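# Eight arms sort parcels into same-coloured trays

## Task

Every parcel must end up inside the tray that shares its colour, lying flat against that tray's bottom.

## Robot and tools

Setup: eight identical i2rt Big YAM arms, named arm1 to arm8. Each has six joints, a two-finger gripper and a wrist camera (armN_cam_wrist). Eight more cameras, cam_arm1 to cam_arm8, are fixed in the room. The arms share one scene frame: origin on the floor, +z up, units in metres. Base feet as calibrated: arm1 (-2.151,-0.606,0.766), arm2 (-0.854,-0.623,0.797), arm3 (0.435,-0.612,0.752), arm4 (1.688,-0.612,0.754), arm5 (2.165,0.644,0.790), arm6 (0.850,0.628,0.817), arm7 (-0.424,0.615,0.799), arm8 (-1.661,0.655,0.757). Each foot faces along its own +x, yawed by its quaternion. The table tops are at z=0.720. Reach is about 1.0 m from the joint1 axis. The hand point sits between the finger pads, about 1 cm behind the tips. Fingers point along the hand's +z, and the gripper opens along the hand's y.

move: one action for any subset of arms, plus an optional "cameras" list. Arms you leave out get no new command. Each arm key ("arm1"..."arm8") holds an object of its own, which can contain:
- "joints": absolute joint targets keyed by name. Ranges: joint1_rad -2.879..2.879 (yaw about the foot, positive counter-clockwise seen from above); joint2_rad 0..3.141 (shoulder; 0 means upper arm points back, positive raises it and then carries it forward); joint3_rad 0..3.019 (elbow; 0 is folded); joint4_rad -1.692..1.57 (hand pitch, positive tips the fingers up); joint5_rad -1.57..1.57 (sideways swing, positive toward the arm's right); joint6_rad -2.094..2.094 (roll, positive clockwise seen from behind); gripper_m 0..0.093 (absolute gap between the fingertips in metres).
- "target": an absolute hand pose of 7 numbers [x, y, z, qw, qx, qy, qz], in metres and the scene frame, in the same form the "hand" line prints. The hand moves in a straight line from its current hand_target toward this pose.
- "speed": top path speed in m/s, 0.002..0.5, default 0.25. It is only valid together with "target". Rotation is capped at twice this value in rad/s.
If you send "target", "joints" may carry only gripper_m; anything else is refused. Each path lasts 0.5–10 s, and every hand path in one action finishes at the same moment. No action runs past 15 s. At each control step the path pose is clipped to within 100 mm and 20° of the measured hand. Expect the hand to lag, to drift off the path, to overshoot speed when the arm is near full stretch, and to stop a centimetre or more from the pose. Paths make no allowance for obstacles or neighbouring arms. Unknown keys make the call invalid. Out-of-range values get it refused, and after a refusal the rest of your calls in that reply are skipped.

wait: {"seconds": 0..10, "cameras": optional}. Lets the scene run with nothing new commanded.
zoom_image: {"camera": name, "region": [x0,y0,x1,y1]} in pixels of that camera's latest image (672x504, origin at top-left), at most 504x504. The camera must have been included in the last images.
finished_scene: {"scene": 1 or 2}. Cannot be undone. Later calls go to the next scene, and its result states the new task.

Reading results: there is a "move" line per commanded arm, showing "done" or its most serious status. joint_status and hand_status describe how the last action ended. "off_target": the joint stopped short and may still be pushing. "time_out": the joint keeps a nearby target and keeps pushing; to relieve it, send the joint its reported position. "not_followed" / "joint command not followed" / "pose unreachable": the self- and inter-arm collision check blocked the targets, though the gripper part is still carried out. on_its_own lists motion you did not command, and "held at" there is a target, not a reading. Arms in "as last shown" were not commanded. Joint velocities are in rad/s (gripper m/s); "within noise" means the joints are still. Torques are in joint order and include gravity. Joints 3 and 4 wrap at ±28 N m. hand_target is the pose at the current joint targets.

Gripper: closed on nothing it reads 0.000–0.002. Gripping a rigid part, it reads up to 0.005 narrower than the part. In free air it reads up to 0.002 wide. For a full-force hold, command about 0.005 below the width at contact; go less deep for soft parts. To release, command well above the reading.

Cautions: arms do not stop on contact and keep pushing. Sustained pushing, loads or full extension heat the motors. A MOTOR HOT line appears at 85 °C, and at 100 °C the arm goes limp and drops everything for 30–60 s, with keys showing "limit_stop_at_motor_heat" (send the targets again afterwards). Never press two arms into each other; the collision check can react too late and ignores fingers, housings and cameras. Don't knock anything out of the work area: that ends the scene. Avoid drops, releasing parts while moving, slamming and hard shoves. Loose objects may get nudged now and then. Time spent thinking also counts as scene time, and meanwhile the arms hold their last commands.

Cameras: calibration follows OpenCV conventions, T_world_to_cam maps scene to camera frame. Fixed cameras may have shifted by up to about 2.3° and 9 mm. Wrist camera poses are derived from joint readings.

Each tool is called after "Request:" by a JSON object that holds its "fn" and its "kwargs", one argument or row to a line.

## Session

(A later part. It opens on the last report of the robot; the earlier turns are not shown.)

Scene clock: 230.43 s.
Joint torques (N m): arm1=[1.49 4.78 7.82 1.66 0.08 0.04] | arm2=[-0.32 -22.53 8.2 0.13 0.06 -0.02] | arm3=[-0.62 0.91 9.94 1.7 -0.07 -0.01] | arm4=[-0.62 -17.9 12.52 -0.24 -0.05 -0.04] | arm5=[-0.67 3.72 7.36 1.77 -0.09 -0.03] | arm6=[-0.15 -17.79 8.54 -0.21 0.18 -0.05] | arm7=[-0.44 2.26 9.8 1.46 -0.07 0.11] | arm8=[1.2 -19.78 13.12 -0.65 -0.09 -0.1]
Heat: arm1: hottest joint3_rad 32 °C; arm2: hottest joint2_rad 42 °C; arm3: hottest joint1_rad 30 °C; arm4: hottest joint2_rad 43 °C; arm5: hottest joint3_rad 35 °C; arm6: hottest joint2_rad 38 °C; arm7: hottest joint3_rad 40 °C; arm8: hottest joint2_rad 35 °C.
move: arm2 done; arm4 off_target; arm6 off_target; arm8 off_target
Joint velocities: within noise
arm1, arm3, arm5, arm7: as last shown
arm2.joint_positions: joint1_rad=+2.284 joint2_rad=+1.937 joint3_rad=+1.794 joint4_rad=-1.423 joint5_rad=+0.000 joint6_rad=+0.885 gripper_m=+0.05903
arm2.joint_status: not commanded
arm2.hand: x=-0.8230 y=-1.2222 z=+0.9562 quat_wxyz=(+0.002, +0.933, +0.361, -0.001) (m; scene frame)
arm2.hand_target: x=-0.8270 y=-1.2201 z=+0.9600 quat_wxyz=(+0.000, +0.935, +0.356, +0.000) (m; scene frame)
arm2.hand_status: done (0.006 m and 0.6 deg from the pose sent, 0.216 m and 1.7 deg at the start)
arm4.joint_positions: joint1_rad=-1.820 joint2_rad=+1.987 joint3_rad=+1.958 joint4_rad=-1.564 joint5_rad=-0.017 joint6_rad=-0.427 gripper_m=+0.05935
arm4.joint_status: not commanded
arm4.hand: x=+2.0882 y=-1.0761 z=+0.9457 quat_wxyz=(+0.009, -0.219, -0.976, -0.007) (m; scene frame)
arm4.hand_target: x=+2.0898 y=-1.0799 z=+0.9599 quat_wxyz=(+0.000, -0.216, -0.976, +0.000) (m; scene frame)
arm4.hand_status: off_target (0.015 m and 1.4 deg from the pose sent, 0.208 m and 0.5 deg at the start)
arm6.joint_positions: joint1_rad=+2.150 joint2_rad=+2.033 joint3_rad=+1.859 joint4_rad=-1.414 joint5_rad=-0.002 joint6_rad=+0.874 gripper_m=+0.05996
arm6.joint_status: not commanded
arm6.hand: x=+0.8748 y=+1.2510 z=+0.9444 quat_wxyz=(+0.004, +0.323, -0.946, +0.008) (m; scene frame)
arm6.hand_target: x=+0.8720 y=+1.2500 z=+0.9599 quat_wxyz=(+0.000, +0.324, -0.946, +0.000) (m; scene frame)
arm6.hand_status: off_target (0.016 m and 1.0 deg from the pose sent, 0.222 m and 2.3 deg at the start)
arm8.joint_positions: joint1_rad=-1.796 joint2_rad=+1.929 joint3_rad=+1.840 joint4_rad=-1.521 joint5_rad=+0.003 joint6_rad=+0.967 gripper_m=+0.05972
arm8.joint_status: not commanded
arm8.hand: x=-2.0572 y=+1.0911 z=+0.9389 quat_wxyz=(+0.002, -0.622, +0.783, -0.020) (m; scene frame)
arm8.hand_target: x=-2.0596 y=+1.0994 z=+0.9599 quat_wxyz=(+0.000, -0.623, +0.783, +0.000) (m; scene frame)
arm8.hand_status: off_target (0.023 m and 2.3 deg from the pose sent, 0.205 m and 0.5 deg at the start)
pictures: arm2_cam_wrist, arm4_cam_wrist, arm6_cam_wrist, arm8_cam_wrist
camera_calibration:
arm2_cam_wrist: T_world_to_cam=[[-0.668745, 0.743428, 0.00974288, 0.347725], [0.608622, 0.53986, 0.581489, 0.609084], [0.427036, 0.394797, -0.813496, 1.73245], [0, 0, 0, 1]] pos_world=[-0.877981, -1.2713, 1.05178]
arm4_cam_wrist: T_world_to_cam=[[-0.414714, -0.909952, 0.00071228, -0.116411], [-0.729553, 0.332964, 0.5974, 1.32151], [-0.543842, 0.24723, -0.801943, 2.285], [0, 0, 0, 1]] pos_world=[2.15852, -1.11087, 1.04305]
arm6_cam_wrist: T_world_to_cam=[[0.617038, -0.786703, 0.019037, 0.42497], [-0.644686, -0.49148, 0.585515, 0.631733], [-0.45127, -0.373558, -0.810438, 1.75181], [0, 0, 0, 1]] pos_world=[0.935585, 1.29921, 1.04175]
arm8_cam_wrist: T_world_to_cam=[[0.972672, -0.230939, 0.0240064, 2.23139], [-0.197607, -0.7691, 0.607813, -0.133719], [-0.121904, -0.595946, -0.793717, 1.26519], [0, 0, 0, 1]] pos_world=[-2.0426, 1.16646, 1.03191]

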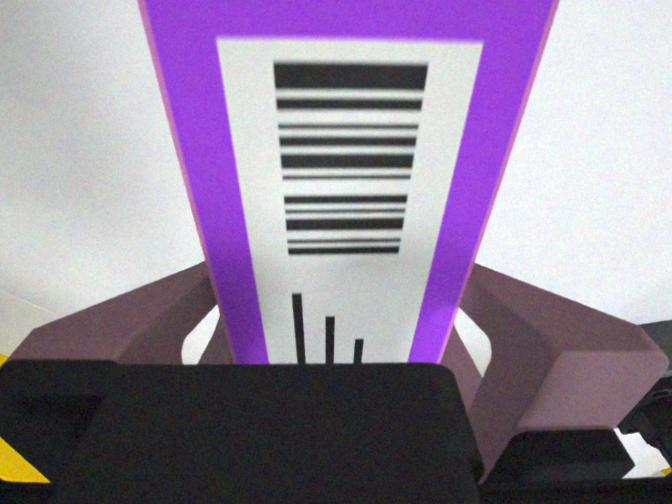

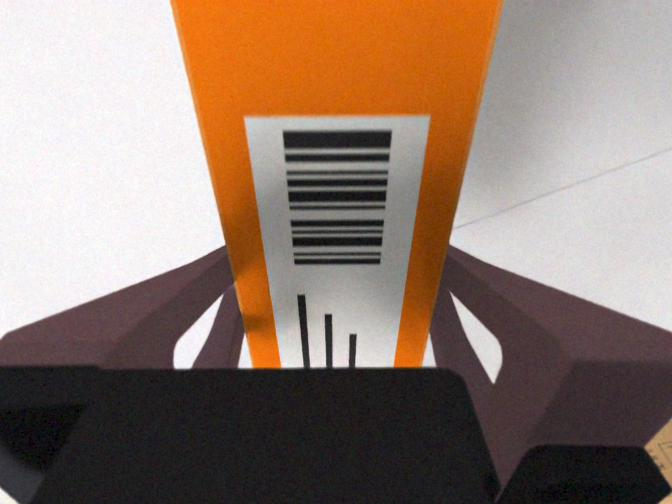

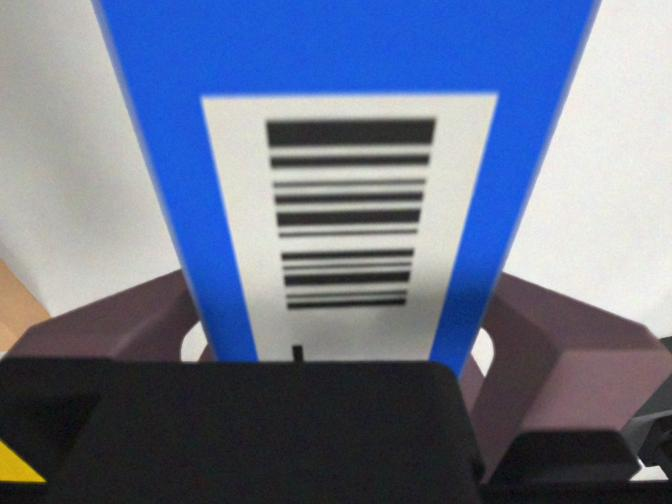

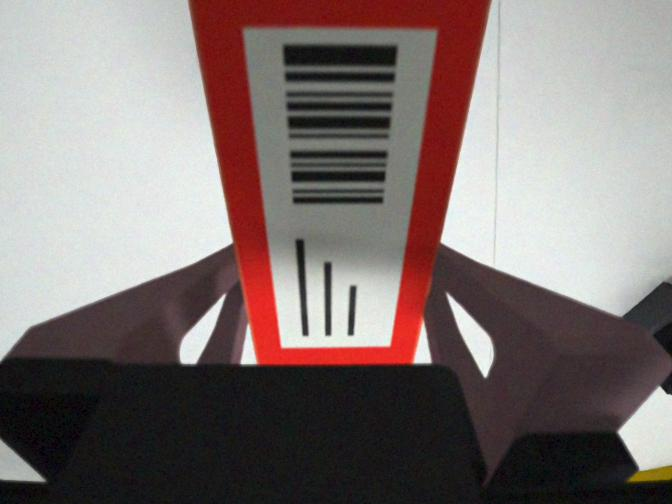

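Request:
{"fn": "move", "kwargs": {
  "arm2": {"joints":{"joint2_rad":0.75,"joint3_rad":1.0,"joint4_rad":-1.5,"joint6_rad":1.4}},
  "arm4": {"joints":{"joint2_rad":0.75,"joint3_rad":1.0,"joint4_rad":-1.5,"joint6_rad":-0.4}},
  "arm6": {"joints":{"joint2_rad":0.75,"joint3_rad":1.0,"joint4_rad":-1.5}},
  "arm8": {"joints":{"joint2_rad":0.9,"joint3_rad":1.1,"joint4_rad":-1.5}},
  "cameras": ["cam_arm2","cam_arm4"]
}}

Request:
{"fn": "move", "kwargs": {
  "arm2": {"joints":{"joint1_rad":-1.45}},
  "arm4": {"joints":{"joint1_rad":1.88}},
  "arm6": {"joints":{"joint1_rad":-1.35,"joint6_rad":-0.4}},
  "arm8": {"joints":{"joint1_rad":0.39,"joint6_rad":-0.2}},
  "arm1": {"joints":{"joint1_rad":1.47}},
  "arm7": {"joints":{"joint1_rad":-1.02}},
  "arm3": {"joints":{"joint1_rad":-2.25}},
  "arm5": {"joints":{"joint1_rad":0.61}},
  "cameras": ["cam_arm2","cam_arm4","cam_arm6","cam_arm8"]
}}

Scene clock: 247.70 s.
Joint torques (N m): arm1=[1.2 4.42 7.77 1.81 0.11 0.01] | arm2=[-0.32 -2.32 8.31 0.85 0.08 0.06] | arm3=[-0.62 0.73 9.96 1.7 -0.06 -0.01] | arm4=[-0.26 -1.32 9.95 1.09 -0.05 0.13] | arm5=[-0.44 3.49 7.43 1.89 -0.08 -0.04] | arm6=[-0.15 -0.91 9.17 0.47 0.17 -0.08] | arm7=[-0.21 2.32 9.84 1.44 -0.07 0.11] | arm8=[1.44 -3.96 9.57 0.42 -0.07 -0.11]
Heat: arm1: hottest joint3_rad 32 °C; arm2: hottest joint2_rad 40 °C; arm3: hottest joint1_rad 30 °C; arm4: hottest joint3_rad 44 °C; arm5: hottest joint3_rad 35 °C; arm6: hottest joint2_rad 38 °C; arm7: hottest joint3_rad 40 °C; arm8: hottest joint3_rad 37 °C.
move: arm2 done; arm4 done; arm6 done; arm8 done
Joint velocities: within noise
arm1, arm3, arm5, arm7: as last shown
arm2.joint_positions: joint1_rad=+2.284 joint2_rad=+0.752 joint3_rad=+1.002 joint4_rad=-1.495 joint5_rad=+0.000 joint6_rad=+1.385 gripper_m=+0.05901
arm2.joint_status: all done
arm2.hand: x=-0.8419 y=-0.8633 z=+1.0972 quat_wxyz=(+0.161, +0.980, +0.117, -0.011) (m; scene frame)
arm2.hand_target: x=-0.8435 y=-0.8616 z=+1.0967 quat_wxyz=(+0.159, +0.981, +0.107, -0.010) (m; scene frame)
arm2.hand_status: not commanded
arm4.joint_positions: joint1_rad=-1.820 joint2_rad=+0.756 joint3_rad=+1.007 joint4_rad=-1.506 joint5_rad=-0.017 joint6_rad=-0.408 gripper_m=+0.05935
arm4.joint_status: all done
arm4.hand: x=+1.8477 y=-0.7896 z=+1.0545 quat_wxyz=(-0.127, -0.223, -0.962, +0.093) (m; scene frame)
arm4.hand_target: x=+1.8467 y=-0.7895 z=+1.0530 quat_wxyz=(-0.129, -0.228, -0.961, +0.095) (m; scene frame)
arm4.hand_status: not commanded
arm6.joint_positions: joint1_rad=+2.150 joint2_rad=+0.756 joint3_rad=+0.995 joint4_rad=-1.496 joint5_rad=-0.002 joint6_rad=+0.874 gripper_m=+0.05994
arm6.joint_status: all done
arm6.hand: x=+0.8600 y=+0.8680 z=+1.1134 quat_wxyz=(-0.055, +0.319, -0.935, -0.146) (m; scene frame)
arm6.hand_target: x=+0.8590 y=+0.8667 z=+1.1166 quat_wxyz=(-0.057, +0.320, -0.934, -0.149) (m; scene frame)
arm6.hand_status: not commanded
arm8.joint_positions: joint1_rad=-1.796 joint2_rad=+0.911 joint3_rad=+1.104 joint4_rad=-1.505 joint5_rad=+0.003 joint6_rad=+0.966 gripper_m=+0.05971
arm8.joint_status: all done
arm8.hand: x=-1.8497 y=+0.8638 z=+1.0642 quat_wxyz=(-0.008, -0.617, +0.776, +0.128) (m; scene frame)
arm8.hand_target: x=-1.8476 y=+0.8639 z=+1.0656 quat_wxyz=(-0.008, -0.617, +0.776, +0.134) (m; scene frame)
arm8.hand_status: not commanded
pictures: cam_arm2, cam_arm4

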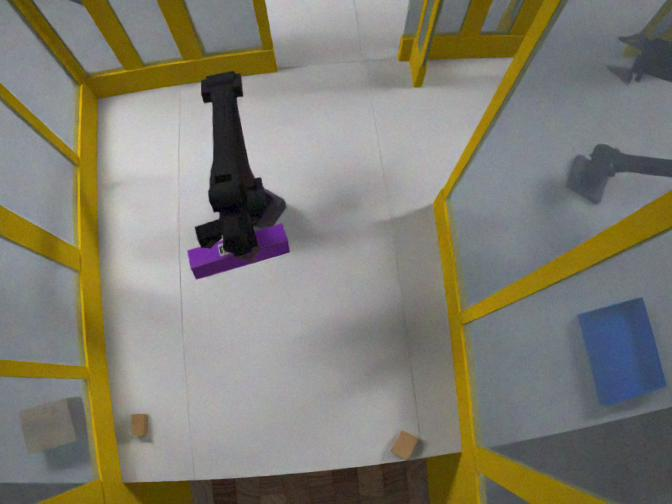

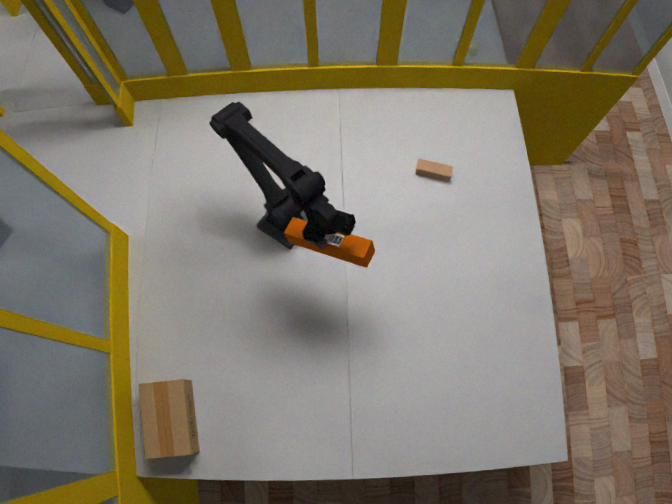

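Scene clock: 251.20 s.
Joint torques (N m): arm1=[2.14 4.6 8.02 1.78 0.11 0.01] | arm2=[-0.32 -2.26 8.32 0.87 0.04 0.05] | arm3=[-1.67 0.91 9.91 1.73 -0.1 -0.02] | arm4=[1.32 -1.2 9.94 1.09 -0.08 0.11] | arm5=[-0.21 3.25 7.43 1.65 -0.12 -0.1] | arm6=[-1.26 -0.79 9.17 0.53 -0.07 -0.17] | arm7=[-1.14 2.37 9.81 1.51 -0.06 0.11] | arm8=[2.55 -4.13 9.52 0.46 -0.07 -0.1]
Heat: arm1: hottest joint3_rad 32 °C; arm2: hottest joint2_rad 39 °C; arm3: hottest joint1_rad 30 °C; arm4: hottest joint3_rad 44 °C; arm5: hottest joint3_rad 35 °C; arm6: hottest joint2_rad 38 °C; arm7: hottest joint3_rad 40 °C; arm8: hottest joint3_rad 37 °C.
move: arm1 done; arm2 done; arm3 done; arm4 done; arm5 done; arm6 done; arm7 done; arm8 done
Joint velocities: within noise
arm1.joint_positions: joint1_rad=+1.457 joint2_rad=+0.521 joint3_rad=+1.431 joint4_rad=-1.508 joint5_rad=+0.032 joint6_rad=-0.133 gripper_m=+0.09398
arm1.joint_status: all done
arm1.hand: x=-2.0637 y=-0.4619 z=+1.3059 quat_wxyz=(-0.426, +0.483, -0.742, -0.186) (m; scene frame)
arm1.hand_target: x=-2.0670 y=-0.4634 z=+1.3137 quat_wxyz=(-0.433, +0.485, -0.735, -0.193) (m; scene frame)
arm1.hand_status: not commanded
arm2.joint_positions: joint1_rad=-1.443 joint2_rad=+0.752 joint3_rad=+1.002 joint4_rad=-1.495 joint5_rad=+0.001 joint6_rad=+1.386 gripper_m=+0.05901
arm2.joint_status: all done
arm2.hand: x=-0.7313 y=-0.4166 z=+1.0977 quat_wxyz=(-0.057, -0.171, -0.972, -0.152) (m; scene frame)
arm2.hand_target: x=-0.7310 y=-0.4188 z=+1.0971 quat_wxyz=(-0.055, -0.181, -0.970, -0.150) (m; scene frame)
arm2.hand_status: not commanded
arm3.joint_positions: joint1_rad=-2.237 joint2_rad=+0.623 joint3_rad=+1.443 joint4_rad=-1.225 joint5_rad=+0.215 joint6_rad=-0.288 gripper_m=+0.09398
arm3.joint_status: all done
arm3.hand: x=+0.6695 y=-0.5820 z=+1.3437 quat_wxyz=(-0.550, +0.180, -0.811, +0.086) (m; scene frame)
arm3.hand_target: x=+0.6666 y=-0.5860 z=+1.3570 quat_wxyz=(-0.562, +0.171, -0.804, +0.088) (m; scene frame)
arm3.hand_status: not commanded
arm4.joint_positions: joint1_rad=+1.866 joint2_rad=+0.756 joint3_rad=+1.007 joint4_rad=-1.506 joint5_rad=-0.016 joint6_rad=-0.407 gripper_m=+0.05934
arm4.joint_status: all done
arm4.hand: x=+1.4637 y=-0.5347 z=+1.0566 quat_wxyz=(-0.044, +0.986, +0.041, -0.156) (m; scene frame)
arm4.hand_target: x=+1.4634 y=-0.5380 z=+1.0551 quat_wxyz=(-0.044, +0.985, +0.045, -0.158) (m; scene frame)
arm4.hand_status: not commanded
arm5.joint_positions: joint1_rad=+0.603 joint2_rad=+0.625 joint3_rad=+1.427 joint4_rad=-1.371 joint5_rad=+0.120 joint6_rad=-0.097 gripper_m=+0.09397
arm5.joint_status: all done
arm5.hand: x=+1.9424 y=+0.5847 z=+1.3387 quat_wxyz=(+0.004, +0.862, +0.164, -0.480) (m; scene frame)
arm5.hand_target: x=+1.9450 y=+0.5839 z=+1.3512 quat_wxyz=(+0.008, +0.855, +0.165, -0.492) (m; scene frame)
arm5.hand_status: not commanded
arm6.joint_positions: joint1_rad=-1.341 joint2_rad=+0.756 joint3_rad=+0.995 joint4_rad=-1.496 joint5_rad=+0.002 joint6_rad=-0.391 gripper_m=+0.06006
arm6.joint_status: all done
arm6.hand: x=+0.7590 y=+0.4065 z=+1.1134 quat_wxyz=(-0.059, -0.697, -0.699, +0.144) (m; scene frame)
arm6.hand_target: x=+0.7578 y=+0.4085 z=+1.1166 quat_wxyz=(-0.060, -0.697, -0.699, +0.148) (m; scene frame)
arm6.hand_status: not commanded
arm7.joint_positions: joint1_rad=-1.011 joint2_rad=+0.496 joint3_rad=+1.379 joint4_rad=-1.460 joint5_rad=-0.022 joint6_rad=+0.046 gripper_m=+0.09397
arm7.joint_status: all done
arm7.hand: x=-0.4337 y=+0.4440 z=+1.3303 quat_wxyz=(-0.337, -0.656, -0.586, +0.336) (m; scene frame)
arm7.hand_target: x=-0.4350 y=+0.4469 z=+1.3403 quat_wxyz=(-0.343, -0.654, -0.579, +0.345) (m; scene frame)
arm7.hand_status: not commanded
arm8.joint_positions: joint1_rad=+0.384 joint2_rad=+0.911 joint3_rad=+1.104 joint4_rad=-1.505 joint5_rad=+0.000 joint6_rad=-0.192 gripper_m=+0.05978
arm8.joint_status: all done
arm8.hand: x=-1.7235 y=+0.3816 z=+1.0646 quat_wxyz=(-0.071, -0.712, -0.690, +0.109) (m; scene frame)
arm8.hand_target: x=-1.7217 y=+0.3825 z=+1.0661 quat_wxyz=(-0.074, -0.706, -0.695, +0.114) (m; scene frame)
arm8.hand_status: not commanded
pictures: cam_arm2, cam_arm4, cam_arm6, cam_arm8

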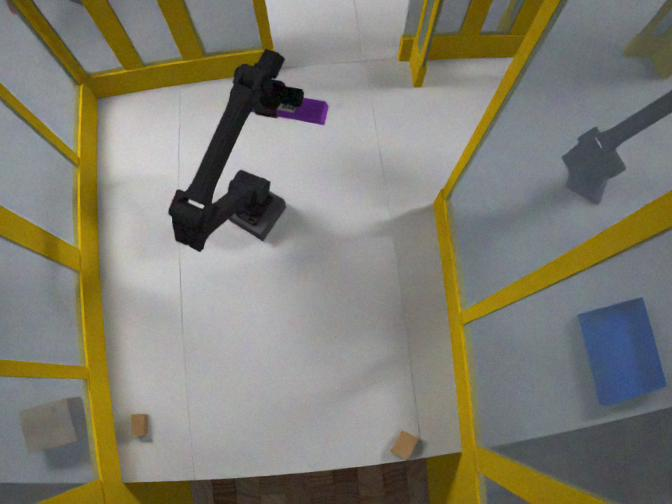

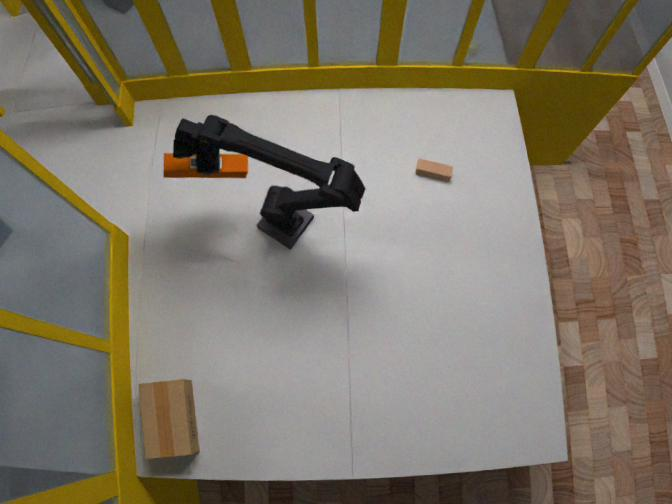

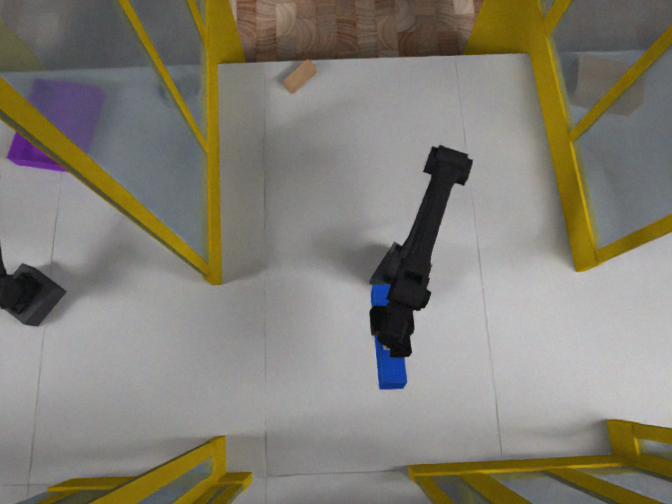

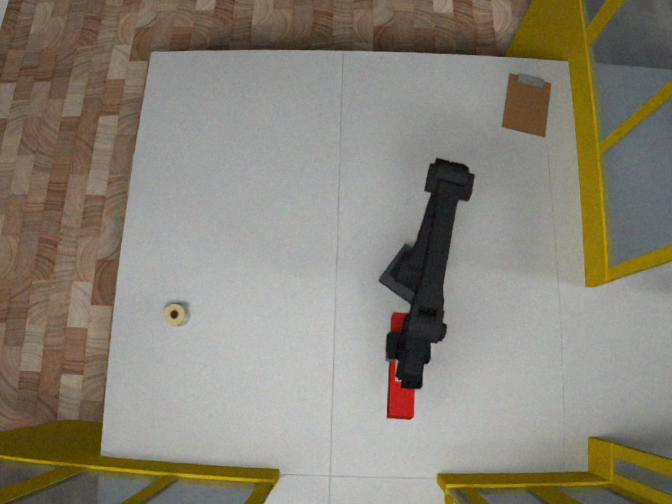

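Request:
{"fn": "move", "kwargs": {
  "arm2": {"target":[-0.48,0.0,0.93,0,-0.7071,0.7071,0]},
  "arm4": {"target":[1.09,-0.42,0.93,0,1,0,0]},
  "arm6": {"target":[0.59,0.03,0.93,0,0.7071,0.7071,0]},
  "arm8": {"target":[-1.78,0.03,0.93,0,0.7071,0.7071,0]},
  "cameras": ["cam_arm7","cam_arm4","cam_arm6","cam_arm8"]
}}

Scene clock: 267.43 s.
Joint torques (N m): arm1=[2.32 4.6 7.97 1.7 0.09 0.02] | arm2=[0.73 -26.7 12.38 0.08 0.07 -0.21] | arm3=[-1.67 0.91 9.92 1.7 -0.11 -0.01] | arm4=[1.73 -16.03 15.41 -0.27 -0.01 0.11] | arm5=[0.5 2.84 7.32 1.76 -0.09 -0.04] | arm6=[-1.49 -16.03 12.96 -0.23 -0.03 -0.18] | arm7=[-1.03 2.26 9.81 1.47 -0.08 0.11] | arm8=[2.78 -18.96 14.46 -0.59 -0.1 0.02]
Heat: arm1: hottest joint3_rad 32 °C; arm2: hottest joint2_rad 37 °C; arm3: hottest joint1_rad 30 °C; arm4: hottest joint3_rad 44 °C; arm5: hottest joint3_rad 35 °C; arm6: hottest joint2_rad 36 °C; arm7: hottest joint3_rad 40 °C; arm8: hottest joint3_rad 37 °C.
move: arm2 off_target; arm4 off_target; arm6 off_target; arm8 off_target
Joint velocities: within noise
arm1, arm3, arm5, arm7: as last shown
arm2.joint_positions: joint1_rad=-1.456 joint2_rad=+2.382 joint3_rad=+2.445 joint4_rad=-1.665 joint5_rad=-0.002 joint6_rad=-0.525 gripper_m=+0.05915
arm2.joint_status: not commanded
arm2.hand: x=-0.4816 y=-0.0105 z=+0.9186 quat_wxyz=(+0.015, +0.700, -0.714, +0.002) (m; scene frame)
arm2.hand_target: x=-0.4803 y=-0.0007 z=+0.9300 quat_wxyz=(-0.001, +0.707, -0.707, +0.000) (m; scene frame)
arm2.hand_status: off_target (0.016 m and 2.1 deg from the pose sent, 0.515 m and 111.0 deg at the start)
arm4.joint_positions: joint1_rad=+1.871 joint2_rad=+2.003 joint3_rad=+1.896 joint4_rad=-1.504 joint5_rad=+0.010 joint6_rad=-0.311 gripper_m=+0.05934
arm4.joint_status: not commanded
arm4.hand: x=+1.1089 y=-0.4164 z=+0.9181 quat_wxyz=(+0.006, +1.000, -0.003, +0.015) (m; scene frame)
arm4.hand_target: x=+1.0911 y=-0.4204 z=+0.9300 quat_wxyz=(+0.000, +1.000, +0.000, -0.001) (m; scene frame)
arm4.hand_status: off_target (0.023 m and 1.9 deg from the pose sent, 0.411 m and 19.2 deg at the start)
arm6.joint_positions: joint1_rad=-1.352 joint2_rad=+2.101 joint3_rad=+1.887 joint4_rad=-1.397 joint5_rad=+0.001 joint6_rad=-0.401 gripper_m=+0.06005
arm6.joint_status: not commanded
arm6.hand: x=+0.6033 y=+0.0431 z=+0.9134 quat_wxyz=(+0.008, -0.706, -0.708, -0.018) (m; scene frame)
arm6.hand_target: x=+0.5905 y=+0.0311 z=+0.9302 quat_wxyz=(+0.000, -0.707, -0.707, +0.001) (m; scene frame)
arm6.hand_status: off_target (0.025 m and 2.3 deg from the pose sent, 0.452 m and 18.0 deg at the start)
arm8.joint_positions: joint1_rad=+0.411 joint2_rad=+2.023 joint3_rad=+1.939 joint4_rad=-1.511 joint5_rad=+0.000 joint6_rad=-0.192 gripper_m=+0.05978
arm8.joint_status: not commanded
arm8.hand: x=-1.7822 y=+0.0443 z=+0.9218 quat_wxyz=(+0.006, -0.708, -0.706, -0.009) (m; scene frame)
arm8.hand_target: x=-1.7798 y=+0.0307 z=+0.9300 quat_wxyz=(+0.000, -0.707, -0.707, +0.000) (m; scene frame)
arm8.hand_status: off_target (0.017 m and 1.3 deg from the pose sent, 0.381 m and 15.0 deg at the start)
pictures: cam_arm4, cam_arm6, cam_arm7, cam_arm8

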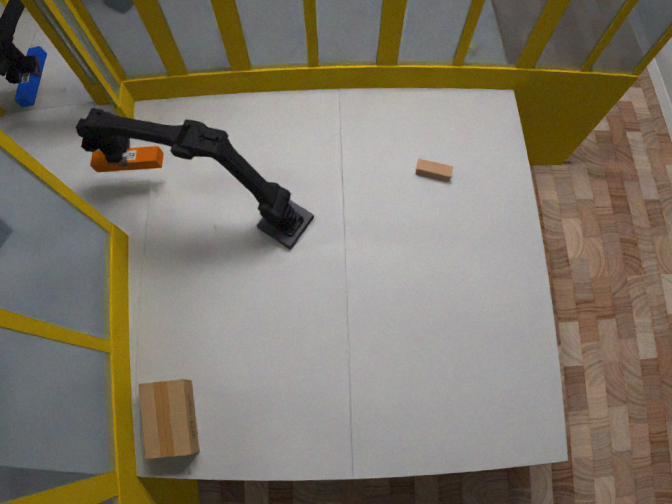

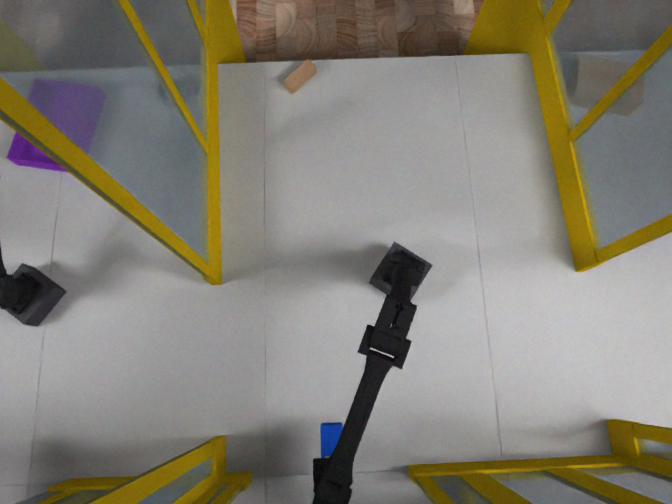

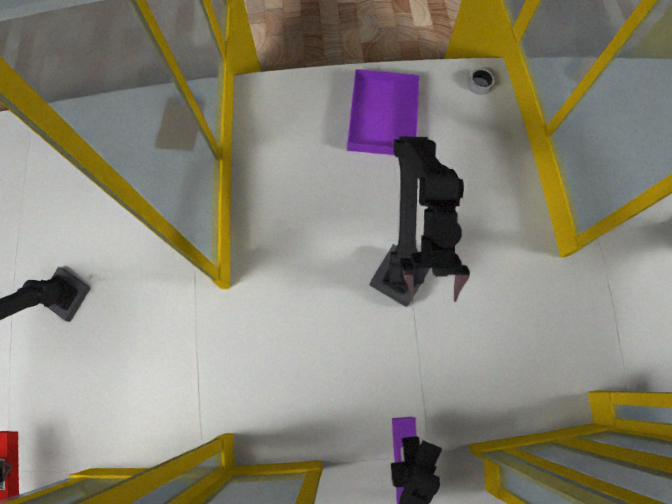

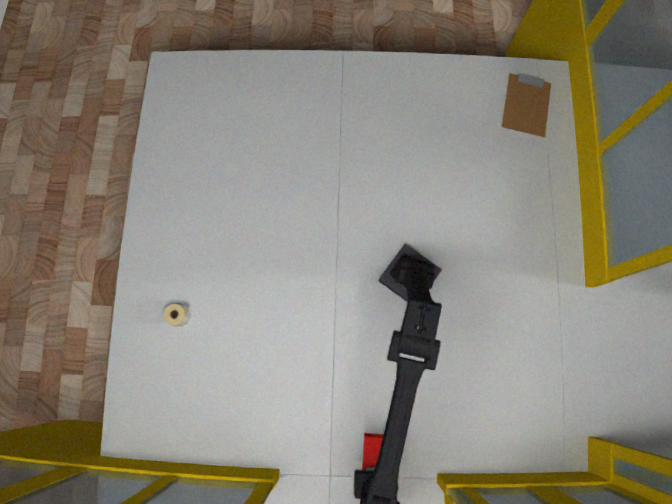

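Request:
{"fn": "move", "kwargs": {
  "arm2": {"target":[-0.48,0.0,0.765,0,-0.7071,0.7071,0],"speed":0.15},
  "arm4": {"target":[1.09,-0.42,0.772,0,1,0,0],"speed":0.15},
  "arm6": {"target":[0.59,0.03,0.761,0,0.7071,0.7071,0],"speed":0.15},
  "arm8": {"target":[-1.78,0.03,0.77,0,0.7071,0.7071,0],"speed":0.15},
  "cameras": []
}}

Scene clock: 277.47 s.
Joint torques (N m): arm1=[2.08 4.6 8.06 1.68 0.1 0.02] | arm2=[0.73 -27.81 8.21 0.91 0.07 -0.2] | arm3=[-1.79 1.08 9.89 1.69 -0.1 -0.01] | arm4=[1.44 -16.97 9.39 0.73 -0.01 0.09] | arm5=[0.15 3.02 7.46 1.85 -0.08 -0.04] | arm6=[-1.38 -17.14 7.75 0.54 -0.03 -0.18] | arm7=[-1.03 2.26 9.77 1.46 -0.07 0.11] | arm8=[2.49 -20.07 8.99 0.25 -0.1 0.03]
Heat: arm1: hottest joint3_rad 32 °C; arm2: hottest joint2_rad 37 °C; arm3: hottest joint1_rad 30 °C; arm4: hottest joint3_rad 47 °C; arm5: hottest joint3_rad 35 °C; arm6: hottest joint2_rad 35 °C; arm7: hottest joint3_rad 40 °C; arm8: hottest joint3_rad 38 °C.
move: arm2 done; arm4 off_target; arm6 done; arm8 off_target
Joint velocities: within noise
arm1, arm3, arm5, arm7: as last shown
arm2.joint_positions: joint1_rad=-1.456 joint2_rad=+2.460 joint3_rad=+2.183 joint4_rad=-1.311 joint5_rad=-0.002 joint6_rad=-0.526 gripper_m=+0.05915
arm2.joint_status: not commanded
arm2.hand: x=-0.4792 y=-0.0062 z=+0.7637 quat_wxyz=(+0.009, +0.700, -0.714, +0.001) (m; scene frame)
arm2.hand_target: x=-0.4800 y=-0.0001 z=+0.7650 quat_wxyz=(+0.000, +0.707, -0.707, +0.000) (m; scene frame)
arm2.hand_status: done (0.006 m and 1.5 deg from the pose sent, 0.154 m and 2.1 deg at the start)
arm4.joint_positions: joint1_rad=+1.871 joint2_rad=+2.116 joint3_rad=+1.713 joint4_rad=-1.171 joint5_rad=+0.011 joint6_rad=-0.311 gripper_m=+0.05934
arm4.joint_status: not commanded
arm4.hand: x=+1.0934 y=-0.4131 z=+0.7819 quat_wxyz=(+0.000, +1.000, -0.004, -0.003) (m; scene frame)
arm4.hand_target: x=+1.0903 y=-0.4200 z=+0.7720 quat_wxyz=(+0.000, +1.000, +0.000, +0.000) (m; scene frame)
arm4.hand_status: off_target (0.013 m and 0.5 deg from the pose sent, 0.147 m and 1.9 deg at the start)
arm6.joint_positions: joint1_rad=-1.352 joint2_rad=+2.272 joint3_rad=+1.760 joint4_rad=-1.076 joint5_rad=+0.001 joint6_rad=-0.401 gripper_m=+0.06005
arm6.joint_status: not commanded
arm6.hand: x=+0.5988 y=+0.0327 z=+0.7599 quat_wxyz=(+0.004, -0.706, -0.708, -0.008) (m; scene frame)
arm6.hand_target: x=+0.5901 y=+0.0301 z=+0.7612 quat_wxyz=(+0.000, -0.707, -0.707, +0.000) (m; scene frame)
arm6.hand_status: done (0.009 m and 1.0 deg from the pose sent, 0.154 m and 2.3 deg at the start)
arm8.joint_positions: joint1_rad=+0.411 joint2_rad=+2.135 joint3_rad=+1.740 joint4_rad=-1.174 joint5_rad=+0.000 joint6_rad=-0.192 gripper_m=+0.05978
arm8.joint_status: not commanded
arm8.hand: x=-1.7845 y=+0.0326 z=+0.7792 quat_wxyz=(-0.001, -0.708, -0.706, +0.001) (m; scene frame)
arm8.hand_target: x=-1.7799 y=+0.0302 z=+0.7700 quat_wxyz=(+0.000, -0.707, -0.707, +0.000) (m; scene frame)
arm8.hand_status: off_target (0.011 m and 0.2 deg from the pose sent, 0.152 m and 1.3 deg at the start)
pictures: none
No camera images: "cameras" was empty.

Request:
{"fn": "move", "kwargs": {
  "arm2": {"target":[-0.48,0.0,0.753,0,-0.7071,0.7071,0],"speed":0.1},
  "arm4": {"target":[1.09,-0.42,0.752,0,1,0,0],"speed":0.1},
  "arm6": {"target":[0.59,0.03,0.748,0,0.7071,0.7071,0],"speed":0.1},
  "arm8": {"target":[-1.78,0.03,0.755,0,0.7071,0.7071,0],"speed":0.1},
  "cameras": ["cam_arm8","cam_arm2"]
}}

Scene clock: 285.43 s.
Joint torques (N m): arm1=[2.32 4.48 7.94 1.73 0.09 0.02] | arm2=[0.73 -26.99 7.56 0.98 0.07 -0.2] | arm3=[-1.55 1.08 9.91 1.72 -0.1 -0.01] | arm4=[1.38 -16.67 9.01 0.81 -0.02 0.08] | arm5=[-0.26 3.31 7.46 1.84 -0.09 -0.07] | arm6=[-1.44 -16.67 7.35 0.57 -0.04 -0.18] | arm7=[-1.32 2.37 9.78 1.44 -0.08 0.09] | arm8=[2.32 -19.25 8.58 0.24 -0.07 -0.01]
Heat: arm1: hottest joint3_rad 32 °C; arm2: hottest joint2_rad 39 °C; arm3: hottest joint1_rad 30 °C; arm4: hottest joint3_rad 45 °C; arm5: hottest joint3_rad 35 °C; arm6: hottest joint2_rad 36 °C; arm7: hottest joint3_rad 40 °C; arm8: hottest joint2_rad 38 °C.
move: arm2 off_target; arm4 off_target; arm6 done; arm8 off_target
Joint velocities: within noise
arm1, arm3, arm5, arm7: as last shown
arm2.joint_positions: joint1_rad=-1.456 joint2_rad=+2.460 joint3_rad=+2.183 joint4_rad=-1.290 joint5_rad=-0.002 joint6_rad=-0.526 gripper_m=+0.05915
arm2.joint_status: not commanded
arm2.hand: x=-0.4765 y=-0.0018 z=+0.7637 quat_wxyz=(-0.002, +0.700, -0.714, -0.002) (m; scene frame)
arm2.hand_target: x=-0.4800 y=-0.0003 z=+0.7530 quat_wxyz=(+0.000, +0.707, -0.707, +0.000) (m; scene frame)
arm2.hand_status: off_target (0.011 m and 1.2 deg from the pose sent, 0.012 m and 1.5 deg at the start)
arm4.joint_positions: joint1_rad=+1.871 joint2_rad=+2.133 joint3_rad=+1.698 joint4_rad=-1.132 joint5_rad=+0.011 joint6_rad=-0.310 gripper_m=+0.05934
arm4.joint_status: not commanded
arm4.hand: x=+1.0914 y=-0.4126 z=+0.7667 quat_wxyz=(-0.001, +1.000, -0.004, -0.006) (m; scene frame)
arm4.hand_target: x=+1.0903 y=-0.4199 z=+0.7524 quat_wxyz=(+0.000, +1.000, +0.000, +0.000) (m; scene frame)
arm4.hand_status: off_target (0.017 m and 0.9 deg from the pose sent, 0.031 m and 0.5 deg at the start)
arm6.joint_positions: joint1_rad=-1.352 joint2_rad=+2.283 joint3_rad=+1.760 joint4_rad=-1.052 joint5_rad=+0.001 joint6_rad=-0.401 gripper_m=+0.06005
arm6.joint_status: not commanded
arm6.hand: x=+0.5974 y=+0.0293 z=+0.7531 quat_wxyz=(+0.002, -0.706, -0.708, -0.002) (m; scene frame)
arm6.hand_target: x=+0.5901 y=+0.0300 z=+0.7481 quat_wxyz=(+0.000, -0.707, -0.707, +0.000) (m; scene frame)
arm6.hand_status: done (0.009 m and 0.3 deg from the pose sent, 0.015 m and 1.0 deg at the start)
arm8.joint_positions: joint1_rad=+0.411 joint2_rad=+2.145 joint3_rad=+1.730 joint4_rad=-1.144 joint5_rad=+0.000 joint6_rad=-0.192 gripper_m=+0.05978
arm8.joint_status: not commanded
arm8.hand: x=-1.7850 y=+0.0302 z=+0.7701 quat_wxyz=(-0.004, -0.708, -0.706, +0.006) (m; scene frame)
arm8.hand_target: x=-1.7799 y=+0.0304 z=+0.7552 quat_wxyz=(+0.000, -0.707, -0.707, +0.000) (m; scene frame)
arm8.hand_status: off_target (0.016 m and 0.8 deg from the pose sent, 0.025 m and 0.2 deg at the start)
pictures: cam_arm2, cam_arm8

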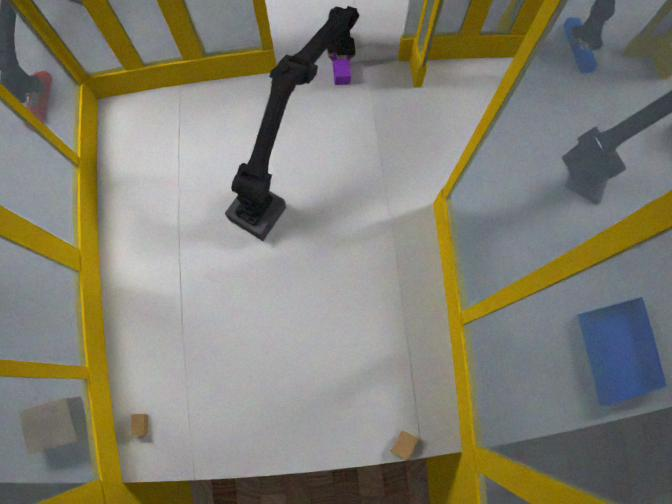

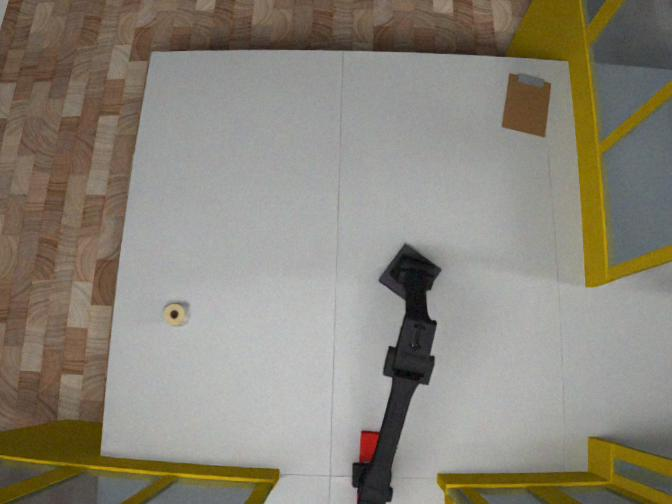

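Request:
{"fn": "move", "kwargs": {
  "arm2": {"joints":{"gripper_m":0.093}},
  "arm4": {"joints":{"gripper_m":0.093}},
  "arm6": {"joints":{"gripper_m":0.093}},
  "arm8": {"joints":{"gripper_m":0.093}},
  "cameras": []
}}

Request:
{"fn": "move", "kwargs": {
  "arm2": {"target":[-0.478,-0.005,0.93,0,-0.7071,0.7071,0]},
  "arm4": {"target":[1.09,-0.42,0.93,0,1,0,0]},
  "arm6": {"target":[0.597,0.03,0.93,0,0.7071,0.7071,0]},
  "arm8": {"target":[-1.785,0.03,0.93,0,0.7071,0.7071,0]},
  "cameras": []
}}

Request:
{"fn": "move", "kwargs": {
  "arm2": {"joints":{"joint2_rad":0.75,"joint3_rad":1.0,"joint4_rad":-1.5}},
  "arm4": {"joints":{"joint2_rad":0.75,"joint3_rad":1.0,"joint4_rad":-1.5}},
  "arm6": {"joints":{"joint2_rad":0.75,"joint3_rad":1.0,"joint4_rad":-1.5}},
  "arm8": {"joints":{"joint2_rad":0.75,"joint3_rad":1.0,"joint4_rad":-1.5}},
  "arm3": {"joints":{"joint1_rad":-1.2}},
  "cameras": []
}}

Request:
{"fn": "move", "kwargs": {
  "arm1": {"target":[-1.785,0.03,0.95,0,-0.7071,0.7071,0]},
  "arm7": {"target":[-0.4765,0.0,0.95,0,0.7071,0.7071,0]},
  "arm3": {"target":[0.597,0.03,0.95,0,-0.7071,0.7071,0]},
  "cameras": ["arm1_cam_wrist","arm7_cam_wrist","arm3_cam_wrist"]
}}

Scene clock: 307.27 s.
Joint torques (N m): arm1=[2.43 4.48 8.09 1.85 0.09 0.03] | arm2=[0.73 -26.99 7.56 0.96 0.07 -0.2] | arm3=[-1.61 1.03 9.88 1.72 -0.1 -0.01] | arm4=[1.38 -16.67 9.01 0.75 -0.02 0.08] | arm5=[-0.73 2.73 7.31 1.94 -0.09 -0.03] | arm6=[-1.49 -16.67 7.34 0.57 -0.04 -0.18] | arm7=[-1.08 2.37 9.77 1.43 -0.08 0.11] | arm8=[2.55 -19.49 8.55 0.32 -0.1 0.01]
Heat: arm1: hottest joint3_rad 32 °C; arm2: hottest joint2_rad 41 °C; arm3: hottest joint1_rad 30 °C; arm4: hottest joint3_rad 43 °C; arm5: hottest joint3_rad 35 °C; arm6: hottest joint2_rad 36 °C; arm7: hottest joint3_rad 40 °C; arm8: hottest joint2_rad 40 °C.
move: arm2 done; arm4 done; arm6 done; arm8 done
Joint velocities: within noise
arm1, arm3, arm5, arm7: as last shown
arm2.joint_positions: joint1_rad=-1.456 joint2_rad=+2.460 joint3_rad=+2.183 joint4_rad=-1.290 joint5_rad=-0.002 joint6_rad=-0.526 gripper_m=+0.09283
arm2.joint_status: all done
arm2.hand: x=-0.4765 y=-0.0018 z=+0.7637 quat_wxyz=(-0.002, +0.700, -0.714, -0.002) (m; scene frame)
arm2.hand_target: x=-0.4800 y=-0.0003 z=+0.7530 quat_wxyz=(+0.000, +0.707, -0.707, +0.000) (m; scene frame)
arm2.hand_status: not commanded
arm4.joint_positions: joint1_rad=+1.871 joint2_rad=+2.133 joint3_rad=+1.698 joint4_rad=-1.130 joint5_rad=+0.011 joint6_rad=-0.310 gripper_m=+0.09281
arm4.joint_status: all done
arm4.hand: x=+1.0912 y=-0.4125 z=+0.7667 quat_wxyz=(-0.001, +1.000, -0.004, -0.007) (m; scene frame)
arm4.hand_target: x=+1.0904 y=-0.4199 z=+0.7524 quat_wxyz=(+0.000, +1.000, +0.000, +0.000) (m; scene frame)
arm4.hand_status: not commanded
arm6.joint_positions: joint1_rad=-1.352 joint2_rad=+2.283 joint3_rad=+1.760 joint4_rad=-1.052 joint5_rad=+0.001 joint6_rad=-0.401 gripper_m=+0.09278
arm6.joint_status: all done
arm6.hand: x=+0.5972 y=+0.0294 z=+0.7531 quat_wxyz=(+0.002, -0.706, -0.708, -0.002) (m; scene frame)
arm6.hand_target: x=+0.5899 y=+0.0301 z=+0.7481 quat_wxyz=(+0.000, -0.707, -0.707, +0.000) (m; scene frame)
arm6.hand_status: not commanded
arm8.joint_positions: joint1_rad=+0.411 joint2_rad=+2.145 joint3_rad=+1.730 joint4_rad=-1.144 joint5_rad=+0.000 joint6_rad=-0.192 gripper_m=+0.09282
arm8.joint_status: all done
arm8.hand: x=-1.7850 y=+0.0302 z=+0.7701 quat_wxyz=(-0.004, -0.708, -0.706, +0.006) (m; scene frame)
arm8.hand_target: x=-1.7799 y=+0.0304 z=+0.7552 quat_wxyz=(+0.000, -0.707, -0.707, +0.000) (m; scene frame)
arm8.hand_status: not commanded
pictures: none
No camera images: "cameras" was empty.

Scene clock: 309.17 s.
Joint torques (N m): arm1=[2.32 4.66 7.91 1.74 0.11 -0.01] | arm2=[0.26 -26.4 12.29 0.14 0.07 -0.21] | arm3=[-1.55 0.85 9.91 1.66 -0.09 0] | arm4=[1.73 -16.21 14.86 -0.31 -0.04 0.11] | arm5=[-0.15 3.25 7.45 1.84 -0.06 -0.06] | arm6=[-0.73 -17.2 12.37 -0.27 -0.05 -0.08] | arm7=[-1.2 2.2 9.81 1.44 -0.07 0.11] | arm8=[1.73 -19.37 14.06 -0.61 -0.1 -0.05]
Heat: arm1: hottest joint3_rad 32 °C; arm2: hottest joint2_rad 41 °C; arm3: hottest joint1_rad 30 °C; arm4: hottest joint3_rad 43 °C; arm5: hottest joint3_rad 35 °C; arm6: hottest joint2_rad 36 °C; arm7: hottest joint3_rad 40 °C; arm8: hottest joint2_rad 40 °C.
move: arm2 off_target; arm4 off_target; arm6 off_target; arm8 off_target
Joint velocities: within noise
arm1, arm3, arm5, arm7: as last shown
arm2.joint_positions: joint1_rad=-1.456 joint2_rad=+2.362 joint3_rad=+2.414 joint4_rad=-1.650 joint5_rad=-0.002 joint6_rad=-0.531 gripper_m=+0.09293
arm2.joint_status: not commanded
arm2.hand: x=-0.4832 y=-0.0132 z=+0.9202 quat_wxyz=(+0.013, +0.702, -0.712, +0.002) (m; scene frame)
arm2.hand_target: x=-0.4782 y=-0.0057 z=+0.9299 quat_wxyz=(-0.001, +0.707, -0.707, +0.000) (m; scene frame)
arm2.hand_status: off_target (0.014 m and 1.7 deg from the pose sent, 0.166 m and 1.2 deg at the start; pose on its path clipped on 3 of 57 steps)
arm4.joint_positions: joint1_rad=+1.871 joint2_rad=+2.006 joint3_rad=+1.904 joint4_rad=-1.504 joint5_rad=+0.011 joint6_rad=-0.310 gripper_m=+0.09290
arm4.joint_status: not commanded
arm4.hand: x=+1.1069 y=-0.4156 z=+0.9195 quat_wxyz=(+0.005, +1.000, -0.004, +0.013) (m; scene frame)
arm4.hand_target: x=+1.0910 y=-0.4203 z=+0.9300 quat_wxyz=(+0.000, +1.000, +0.000, -0.001) (m; scene frame)
arm4.hand_status: off_target (0.020 m and 1.6 deg from the pose sent, 0.164 m and 0.9 deg at the start)
arm6.joint_positions: joint1_rad=-1.352 joint2_rad=+2.107 joint3_rad=+1.880 joint4_rad=-1.392 joint5_rad=+0.001 joint6_rad=-0.401 gripper_m=+0.09288
arm6.joint_status: not commanded
arm6.hand: x=+0.6035 y=+0.0443 z=+0.9073 quat_wxyz=(+0.010, -0.706, -0.708, -0.022) (m; scene frame)
arm6.hand_target: x=+0.5973 y=+0.0310 z=+0.9302 quat_wxyz=(+0.000, -0.707, -0.707, +0.000) (m; scene frame)
arm6.hand_status: off_target (0.028 m and 2.7 deg from the pose sent, 0.177 m and 0.3 deg at the start; pose on its path clipped on 5 of 57 steps)
arm8.joint_positions: joint1_rad=+0.411 joint2_rad=+2.030 joint3_rad=+1.949 joint4_rad=-1.513 joint5_rad=+0.000 joint6_rad=-0.192 gripper_m=+0.09292
arm8.joint_status: not commanded
arm8.hand: x=-1.7827 y=+0.0419 z=+0.9209 quat_wxyz=(+0.006, -0.708, -0.706, -0.009) (m; scene frame)
arm8.hand_target: x=-1.7848 y=+0.0306 z=+0.9301 quat_wxyz=(+0.000, -0.707, -0.707, +0.000) (m; scene frame)
arm8.hand_status: off_target (0.015 m and 1.3 deg from the pose sent, 0.160 m and 0.8 deg at the start; pose on its path clipped on 3 of 57 steps)
pictures: none
No camera images: "cameras" was empty.

Scene clock: 311.13 s.
Joint torques (N m): arm1=[2.61 4.54 7.99 1.8 0.1 0] | arm2=[0.26 -2.9 8.1 1.35 0.07 -0.19] | arm3=[0.44 0.91 9.91 1.7 -0.11 -0.01] | arm4=[1.44 -1.08 9.65 1.01 -0.04 0.12] | arm5=[-0.56 3.37 7.51 1.92 -0.1 -0.07] | arm6=[-0.67 -0.85 9.01 0.5 -0.05 -0.07] | arm7=[-1.2 2.26 9.8 1.46 -0.07 0.11] | arm8=[1.9 -1.61 9.42 0.62 -0.09 -0.05]
Heat: arm1: hottest joint3_rad 32 °C; arm2: hottest joint2_rad 41 °C; arm3: hottest joint1_rad 30 °C; arm4: hottest joint3_rad 43 °C; arm5: hottest joint3_rad 35 °C; arm6: hottest joint2_rad 36 °C; arm7: hottest joint3_rad 40 °C; arm8: hottest joint2_rad 39 °C.
move: arm2 done; arm3 done; arm4 done; arm6 done; arm8 done
Joint velocities: within noise
arm1, arm5, arm7: as last shown
arm2.joint_positions: joint1_rad=-1.456 joint2_rad=+0.758 joint3_rad=+1.005 joint4_rad=-1.508 joint5_rad=-0.002 joint6_rad=-0.531 gripper_m=+0.09293
arm2.joint_status: all done
arm2.hand: x=-0.7299 y=-0.4193 z=+1.0969 quat_wxyz=(-0.150, +0.693, -0.704, -0.039) (m; scene frame)
arm2.hand_target: x=-0.7295 y=-0.4196 z=+1.0972 quat_wxyz=(-0.156, +0.698, -0.698, -0.038) (m; scene frame)
arm2.hand_status: not commanded
arm3.joint_positions: joint1_rad=-1.213 joint2_rad=+0.623 joint3_rad=+1.443 joint4_rad=-1.225 joint5_rad=+0.215 joint6_rad=-0.288 gripper_m=+0.09398
arm3.joint_status: all done
arm3.hand: x=+0.5272 y=-0.3951 z=+1.3440 quat_wxyz=(-0.524, +0.555, -0.617, -0.192) (m; scene frame)
arm3.hand_target: x=+0.5233 y=-0.3972 z=+1.3573 quat_wxyz=(-0.533, +0.552, -0.608, -0.203) (m; scene frame)
arm3.hand_status: not commanded
arm4.joint_positions: joint1_rad=+1.871 joint2_rad=+0.754 joint3_rad=+1.011 joint4_rad=-1.503 joint5_rad=+0.011 joint6_rad=-0.310 gripper_m=+0.09291
arm4.joint_status: all done
arm4.hand: x=+1.4639 y=-0.5312 z=+1.0589 quat_wxyz=(-0.050, +0.986, -0.006, -0.158) (m; scene frame)
arm4.hand_target: x=+1.4641 y=-0.5350 z=+1.0552 quat_wxyz=(-0.049, +0.986, -0.002, -0.157) (m; scene frame)
arm4.hand_status: not commanded
arm6.joint_positions: joint1_rad=-1.352 joint2_rad=+0.756 joint3_rad=+0.997 joint4_rad=-1.495 joint5_rad=+0.001 joint6_rad=-0.401 gripper_m=+0.09288
arm6.joint_status: all done
arm6.hand: x=+0.7565 y=+0.4072 z=+1.1145 quat_wxyz=(-0.059, -0.698, -0.699, +0.146) (m; scene frame)
arm6.hand_target: x=+0.7571 y=+0.4088 z=+1.1165 quat_wxyz=(-0.060, -0.698, -0.698, +0.148) (m; scene frame)
arm6.hand_status: not commanded
arm8.joint_positions: joint1_rad=+0.411 joint2_rad=+0.757 joint3_rad=+1.005 joint4_rad=-1.504 joint5_rad=+0.000 joint6_rad=-0.192 gripper_m=+0.09292
arm8.joint_status: all done
arm8.hand: x=-1.7079 y=+0.4206 z=+1.0577 quat_wxyz=(-0.088, -0.699, -0.697, +0.131) (m; scene frame)
arm8.hand_target: x=-1.7077 y=+0.4215 z=+1.0572 quat_wxyz=(-0.089, -0.698, -0.698, +0.133) (m; scene frame)
arm8.hand_status: not commanded
pictures: none
No camera images: "cameras" was empty.

Scene clock: 314.93 s.
Joint torques (N m): arm1=[2.02 -21.83 12.4 -0.09 0.14 -0.07] | arm2=[0.21 -2.9 8.1 1.36 0.07 -0.19] | arm3=[-0.44 -22.89 14.22 -0.35 -0.28 -0.04] | arm4=[1.44 -1.03 9.66 1.01 -0.04 0.11] | arm5=[-0.5 3.55 7.35 1.84 -0.13 -0.04] | arm6=[-0.67 -0.79 8.99 0.49 -0.04 -0.07] | arm7=[0.32 -15.44 15.04 -0.39 0.08 0.03] | arm8=[2.02 -1.73 9.42 0.5 -0.1 -0.07]
Heat: arm1: hottest joint3_rad 33 °C; arm2: hottest joint2_rad 40 °C; arm3: hottest joint1_rad 30 °C; arm4: hottest joint3_rad 43 °C; arm5: hottest joint3_rad 35 °C; arm6: hottest joint2_rad 35 °C; arm7: hottest joint3_rad 41 °C; arm8: hottest joint2_rad 38 °C.
move: arm1 off_target; arm3 off_target; arm7 off_target
Joint velocities: within noise
arm1.joint_positions: joint1_rad=+1.457 joint2_rad=+2.330 joint3_rad=+2.502 joint4_rad=-1.673 joint5_rad=-0.011 joint6_rad=-0.517 gripper_m=+0.09398
arm1.joint_status: not commanded
arm1.hand: x=-1.7818 y=+0.0195 z=+0.9392 quat_wxyz=(-0.030, +0.700, -0.714, -0.010) (m; scene frame)
arm1.hand_target: x=-1.7857 y=+0.0291 z=+0.9497 quat_wxyz=(-0.042, +0.706, -0.706, -0.011) (m; scene frame)
arm1.hand_status: off_target (0.015 m and 3.8 deg from the pose sent, 0.668 m and 59.9 deg at the start; a joint's target at an end of its range on 29 of 114 steps)
arm2, arm4, arm5, arm6, arm8: as last shown
arm3.joint_positions: joint1_rad=-1.211 joint2_rad=+2.132 joint3_rad=+2.148 joint4_rad=-1.634 joint5_rad=+0.000 joint6_rad=-0.249 gripper_m=+0.09398
arm3.joint_status: not commanded
arm3.hand: x=+0.5964 y=+0.0179 z=+0.9316 quat_wxyz=(+0.016, +0.706, -0.708, +0.012) (m; scene frame)
arm3.hand_target: x=+0.5968 y=+0.0289 z=+0.9501 quat_wxyz=(+0.000, +0.707, -0.707, +0.000) (m; scene frame)
arm3.hand_status: off_target (0.022 m and 2.3 deg from the pose sent, 0.584 m and 68.1 deg at the start)
arm7.joint_positions: joint1_rad=-1.024 joint2_rad=+1.973 joint3_rad=+1.788 joint4_rad=-1.421 joint5_rad=-0.004 joint6_rad=-0.077 gripper_m=+0.09397
arm7.joint_status: not commanded
arm7.hand: x=-0.4789 y=+0.0176 z=+0.9342 quat_wxyz=(+0.011, -0.713, -0.701, -0.015) (m; scene frame)
arm7.hand_target: x=-0.4763 y=+0.0011 z=+0.9502 quat_wxyz=(+0.000, -0.707, -0.707, +0.000) (m; scene frame)
arm7.hand_status: off_target (0.024 m and 2.4 deg from the pose sent, 0.586 m and 57.1 deg at the start)
pictures: arm1_cam_wrist, arm3_cam_wrist, arm7_cam_wrist
camera_calibration:
arm1_cam_wrist: T_world_to_cam=[[0.999067, -0.0365721, 0.0229621, 1.76031], [-0.0431825, -0.848833, 0.526894, -0.550546], [0.000221369, -0.527395, -0.84962, 0.935274], [0, 0, 0, 1]] pos_world=[-1.78265, 0.0903154, 1.04429]
arm3_cam_wrist: T_world_to_cam=[[0.999969, -0.00698792, 0.00350524, -0.600683], [-0.00766772, -0.789234, 0.614045, -0.5475], [-0.00152445, -0.614053, -0.789263, 0.871232], [0, 0, 0, 1]] pos_world=[0.597795, 0.0986804, 1.02593]
arm7_cam_wrist: T_world_to_cam=[[-0.999975, 0.000414173, 0.0069978, -0.488633], [0.00453412, 0.799539, 0.600597, -0.566632], [-0.00534627, 0.600614, -0.799522, 0.855043], [0, 0, 0, 1]] pos_world=[-0.481481, -0.0603035, 1.02736]

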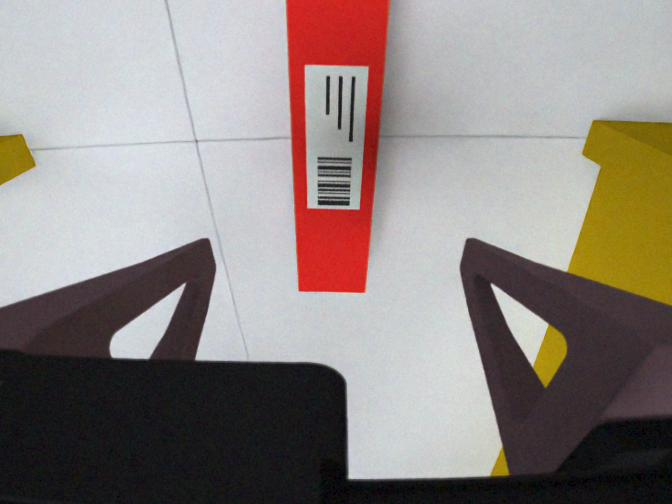

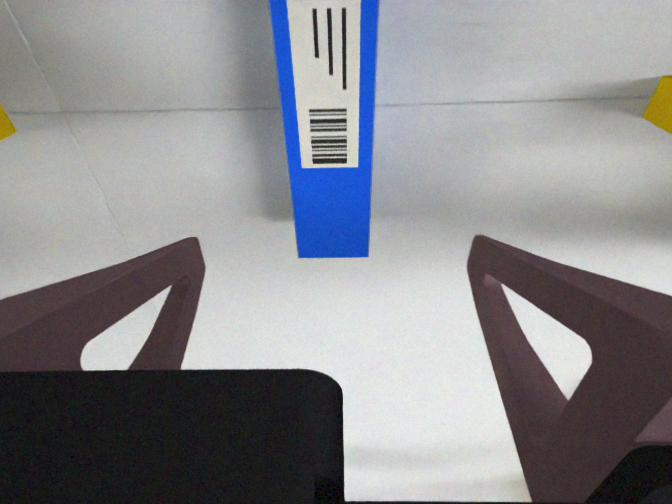

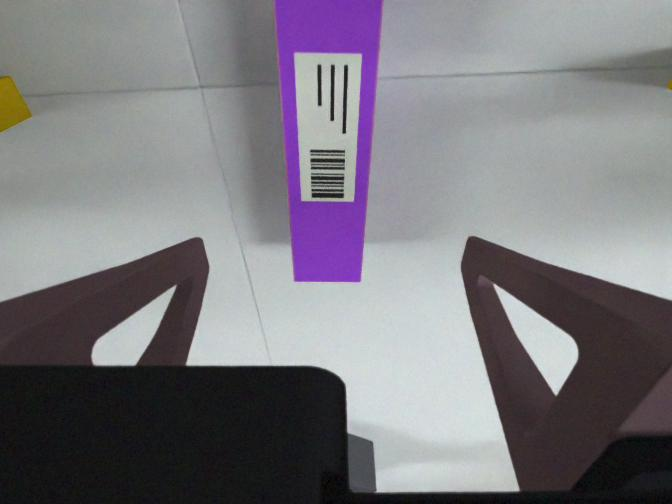

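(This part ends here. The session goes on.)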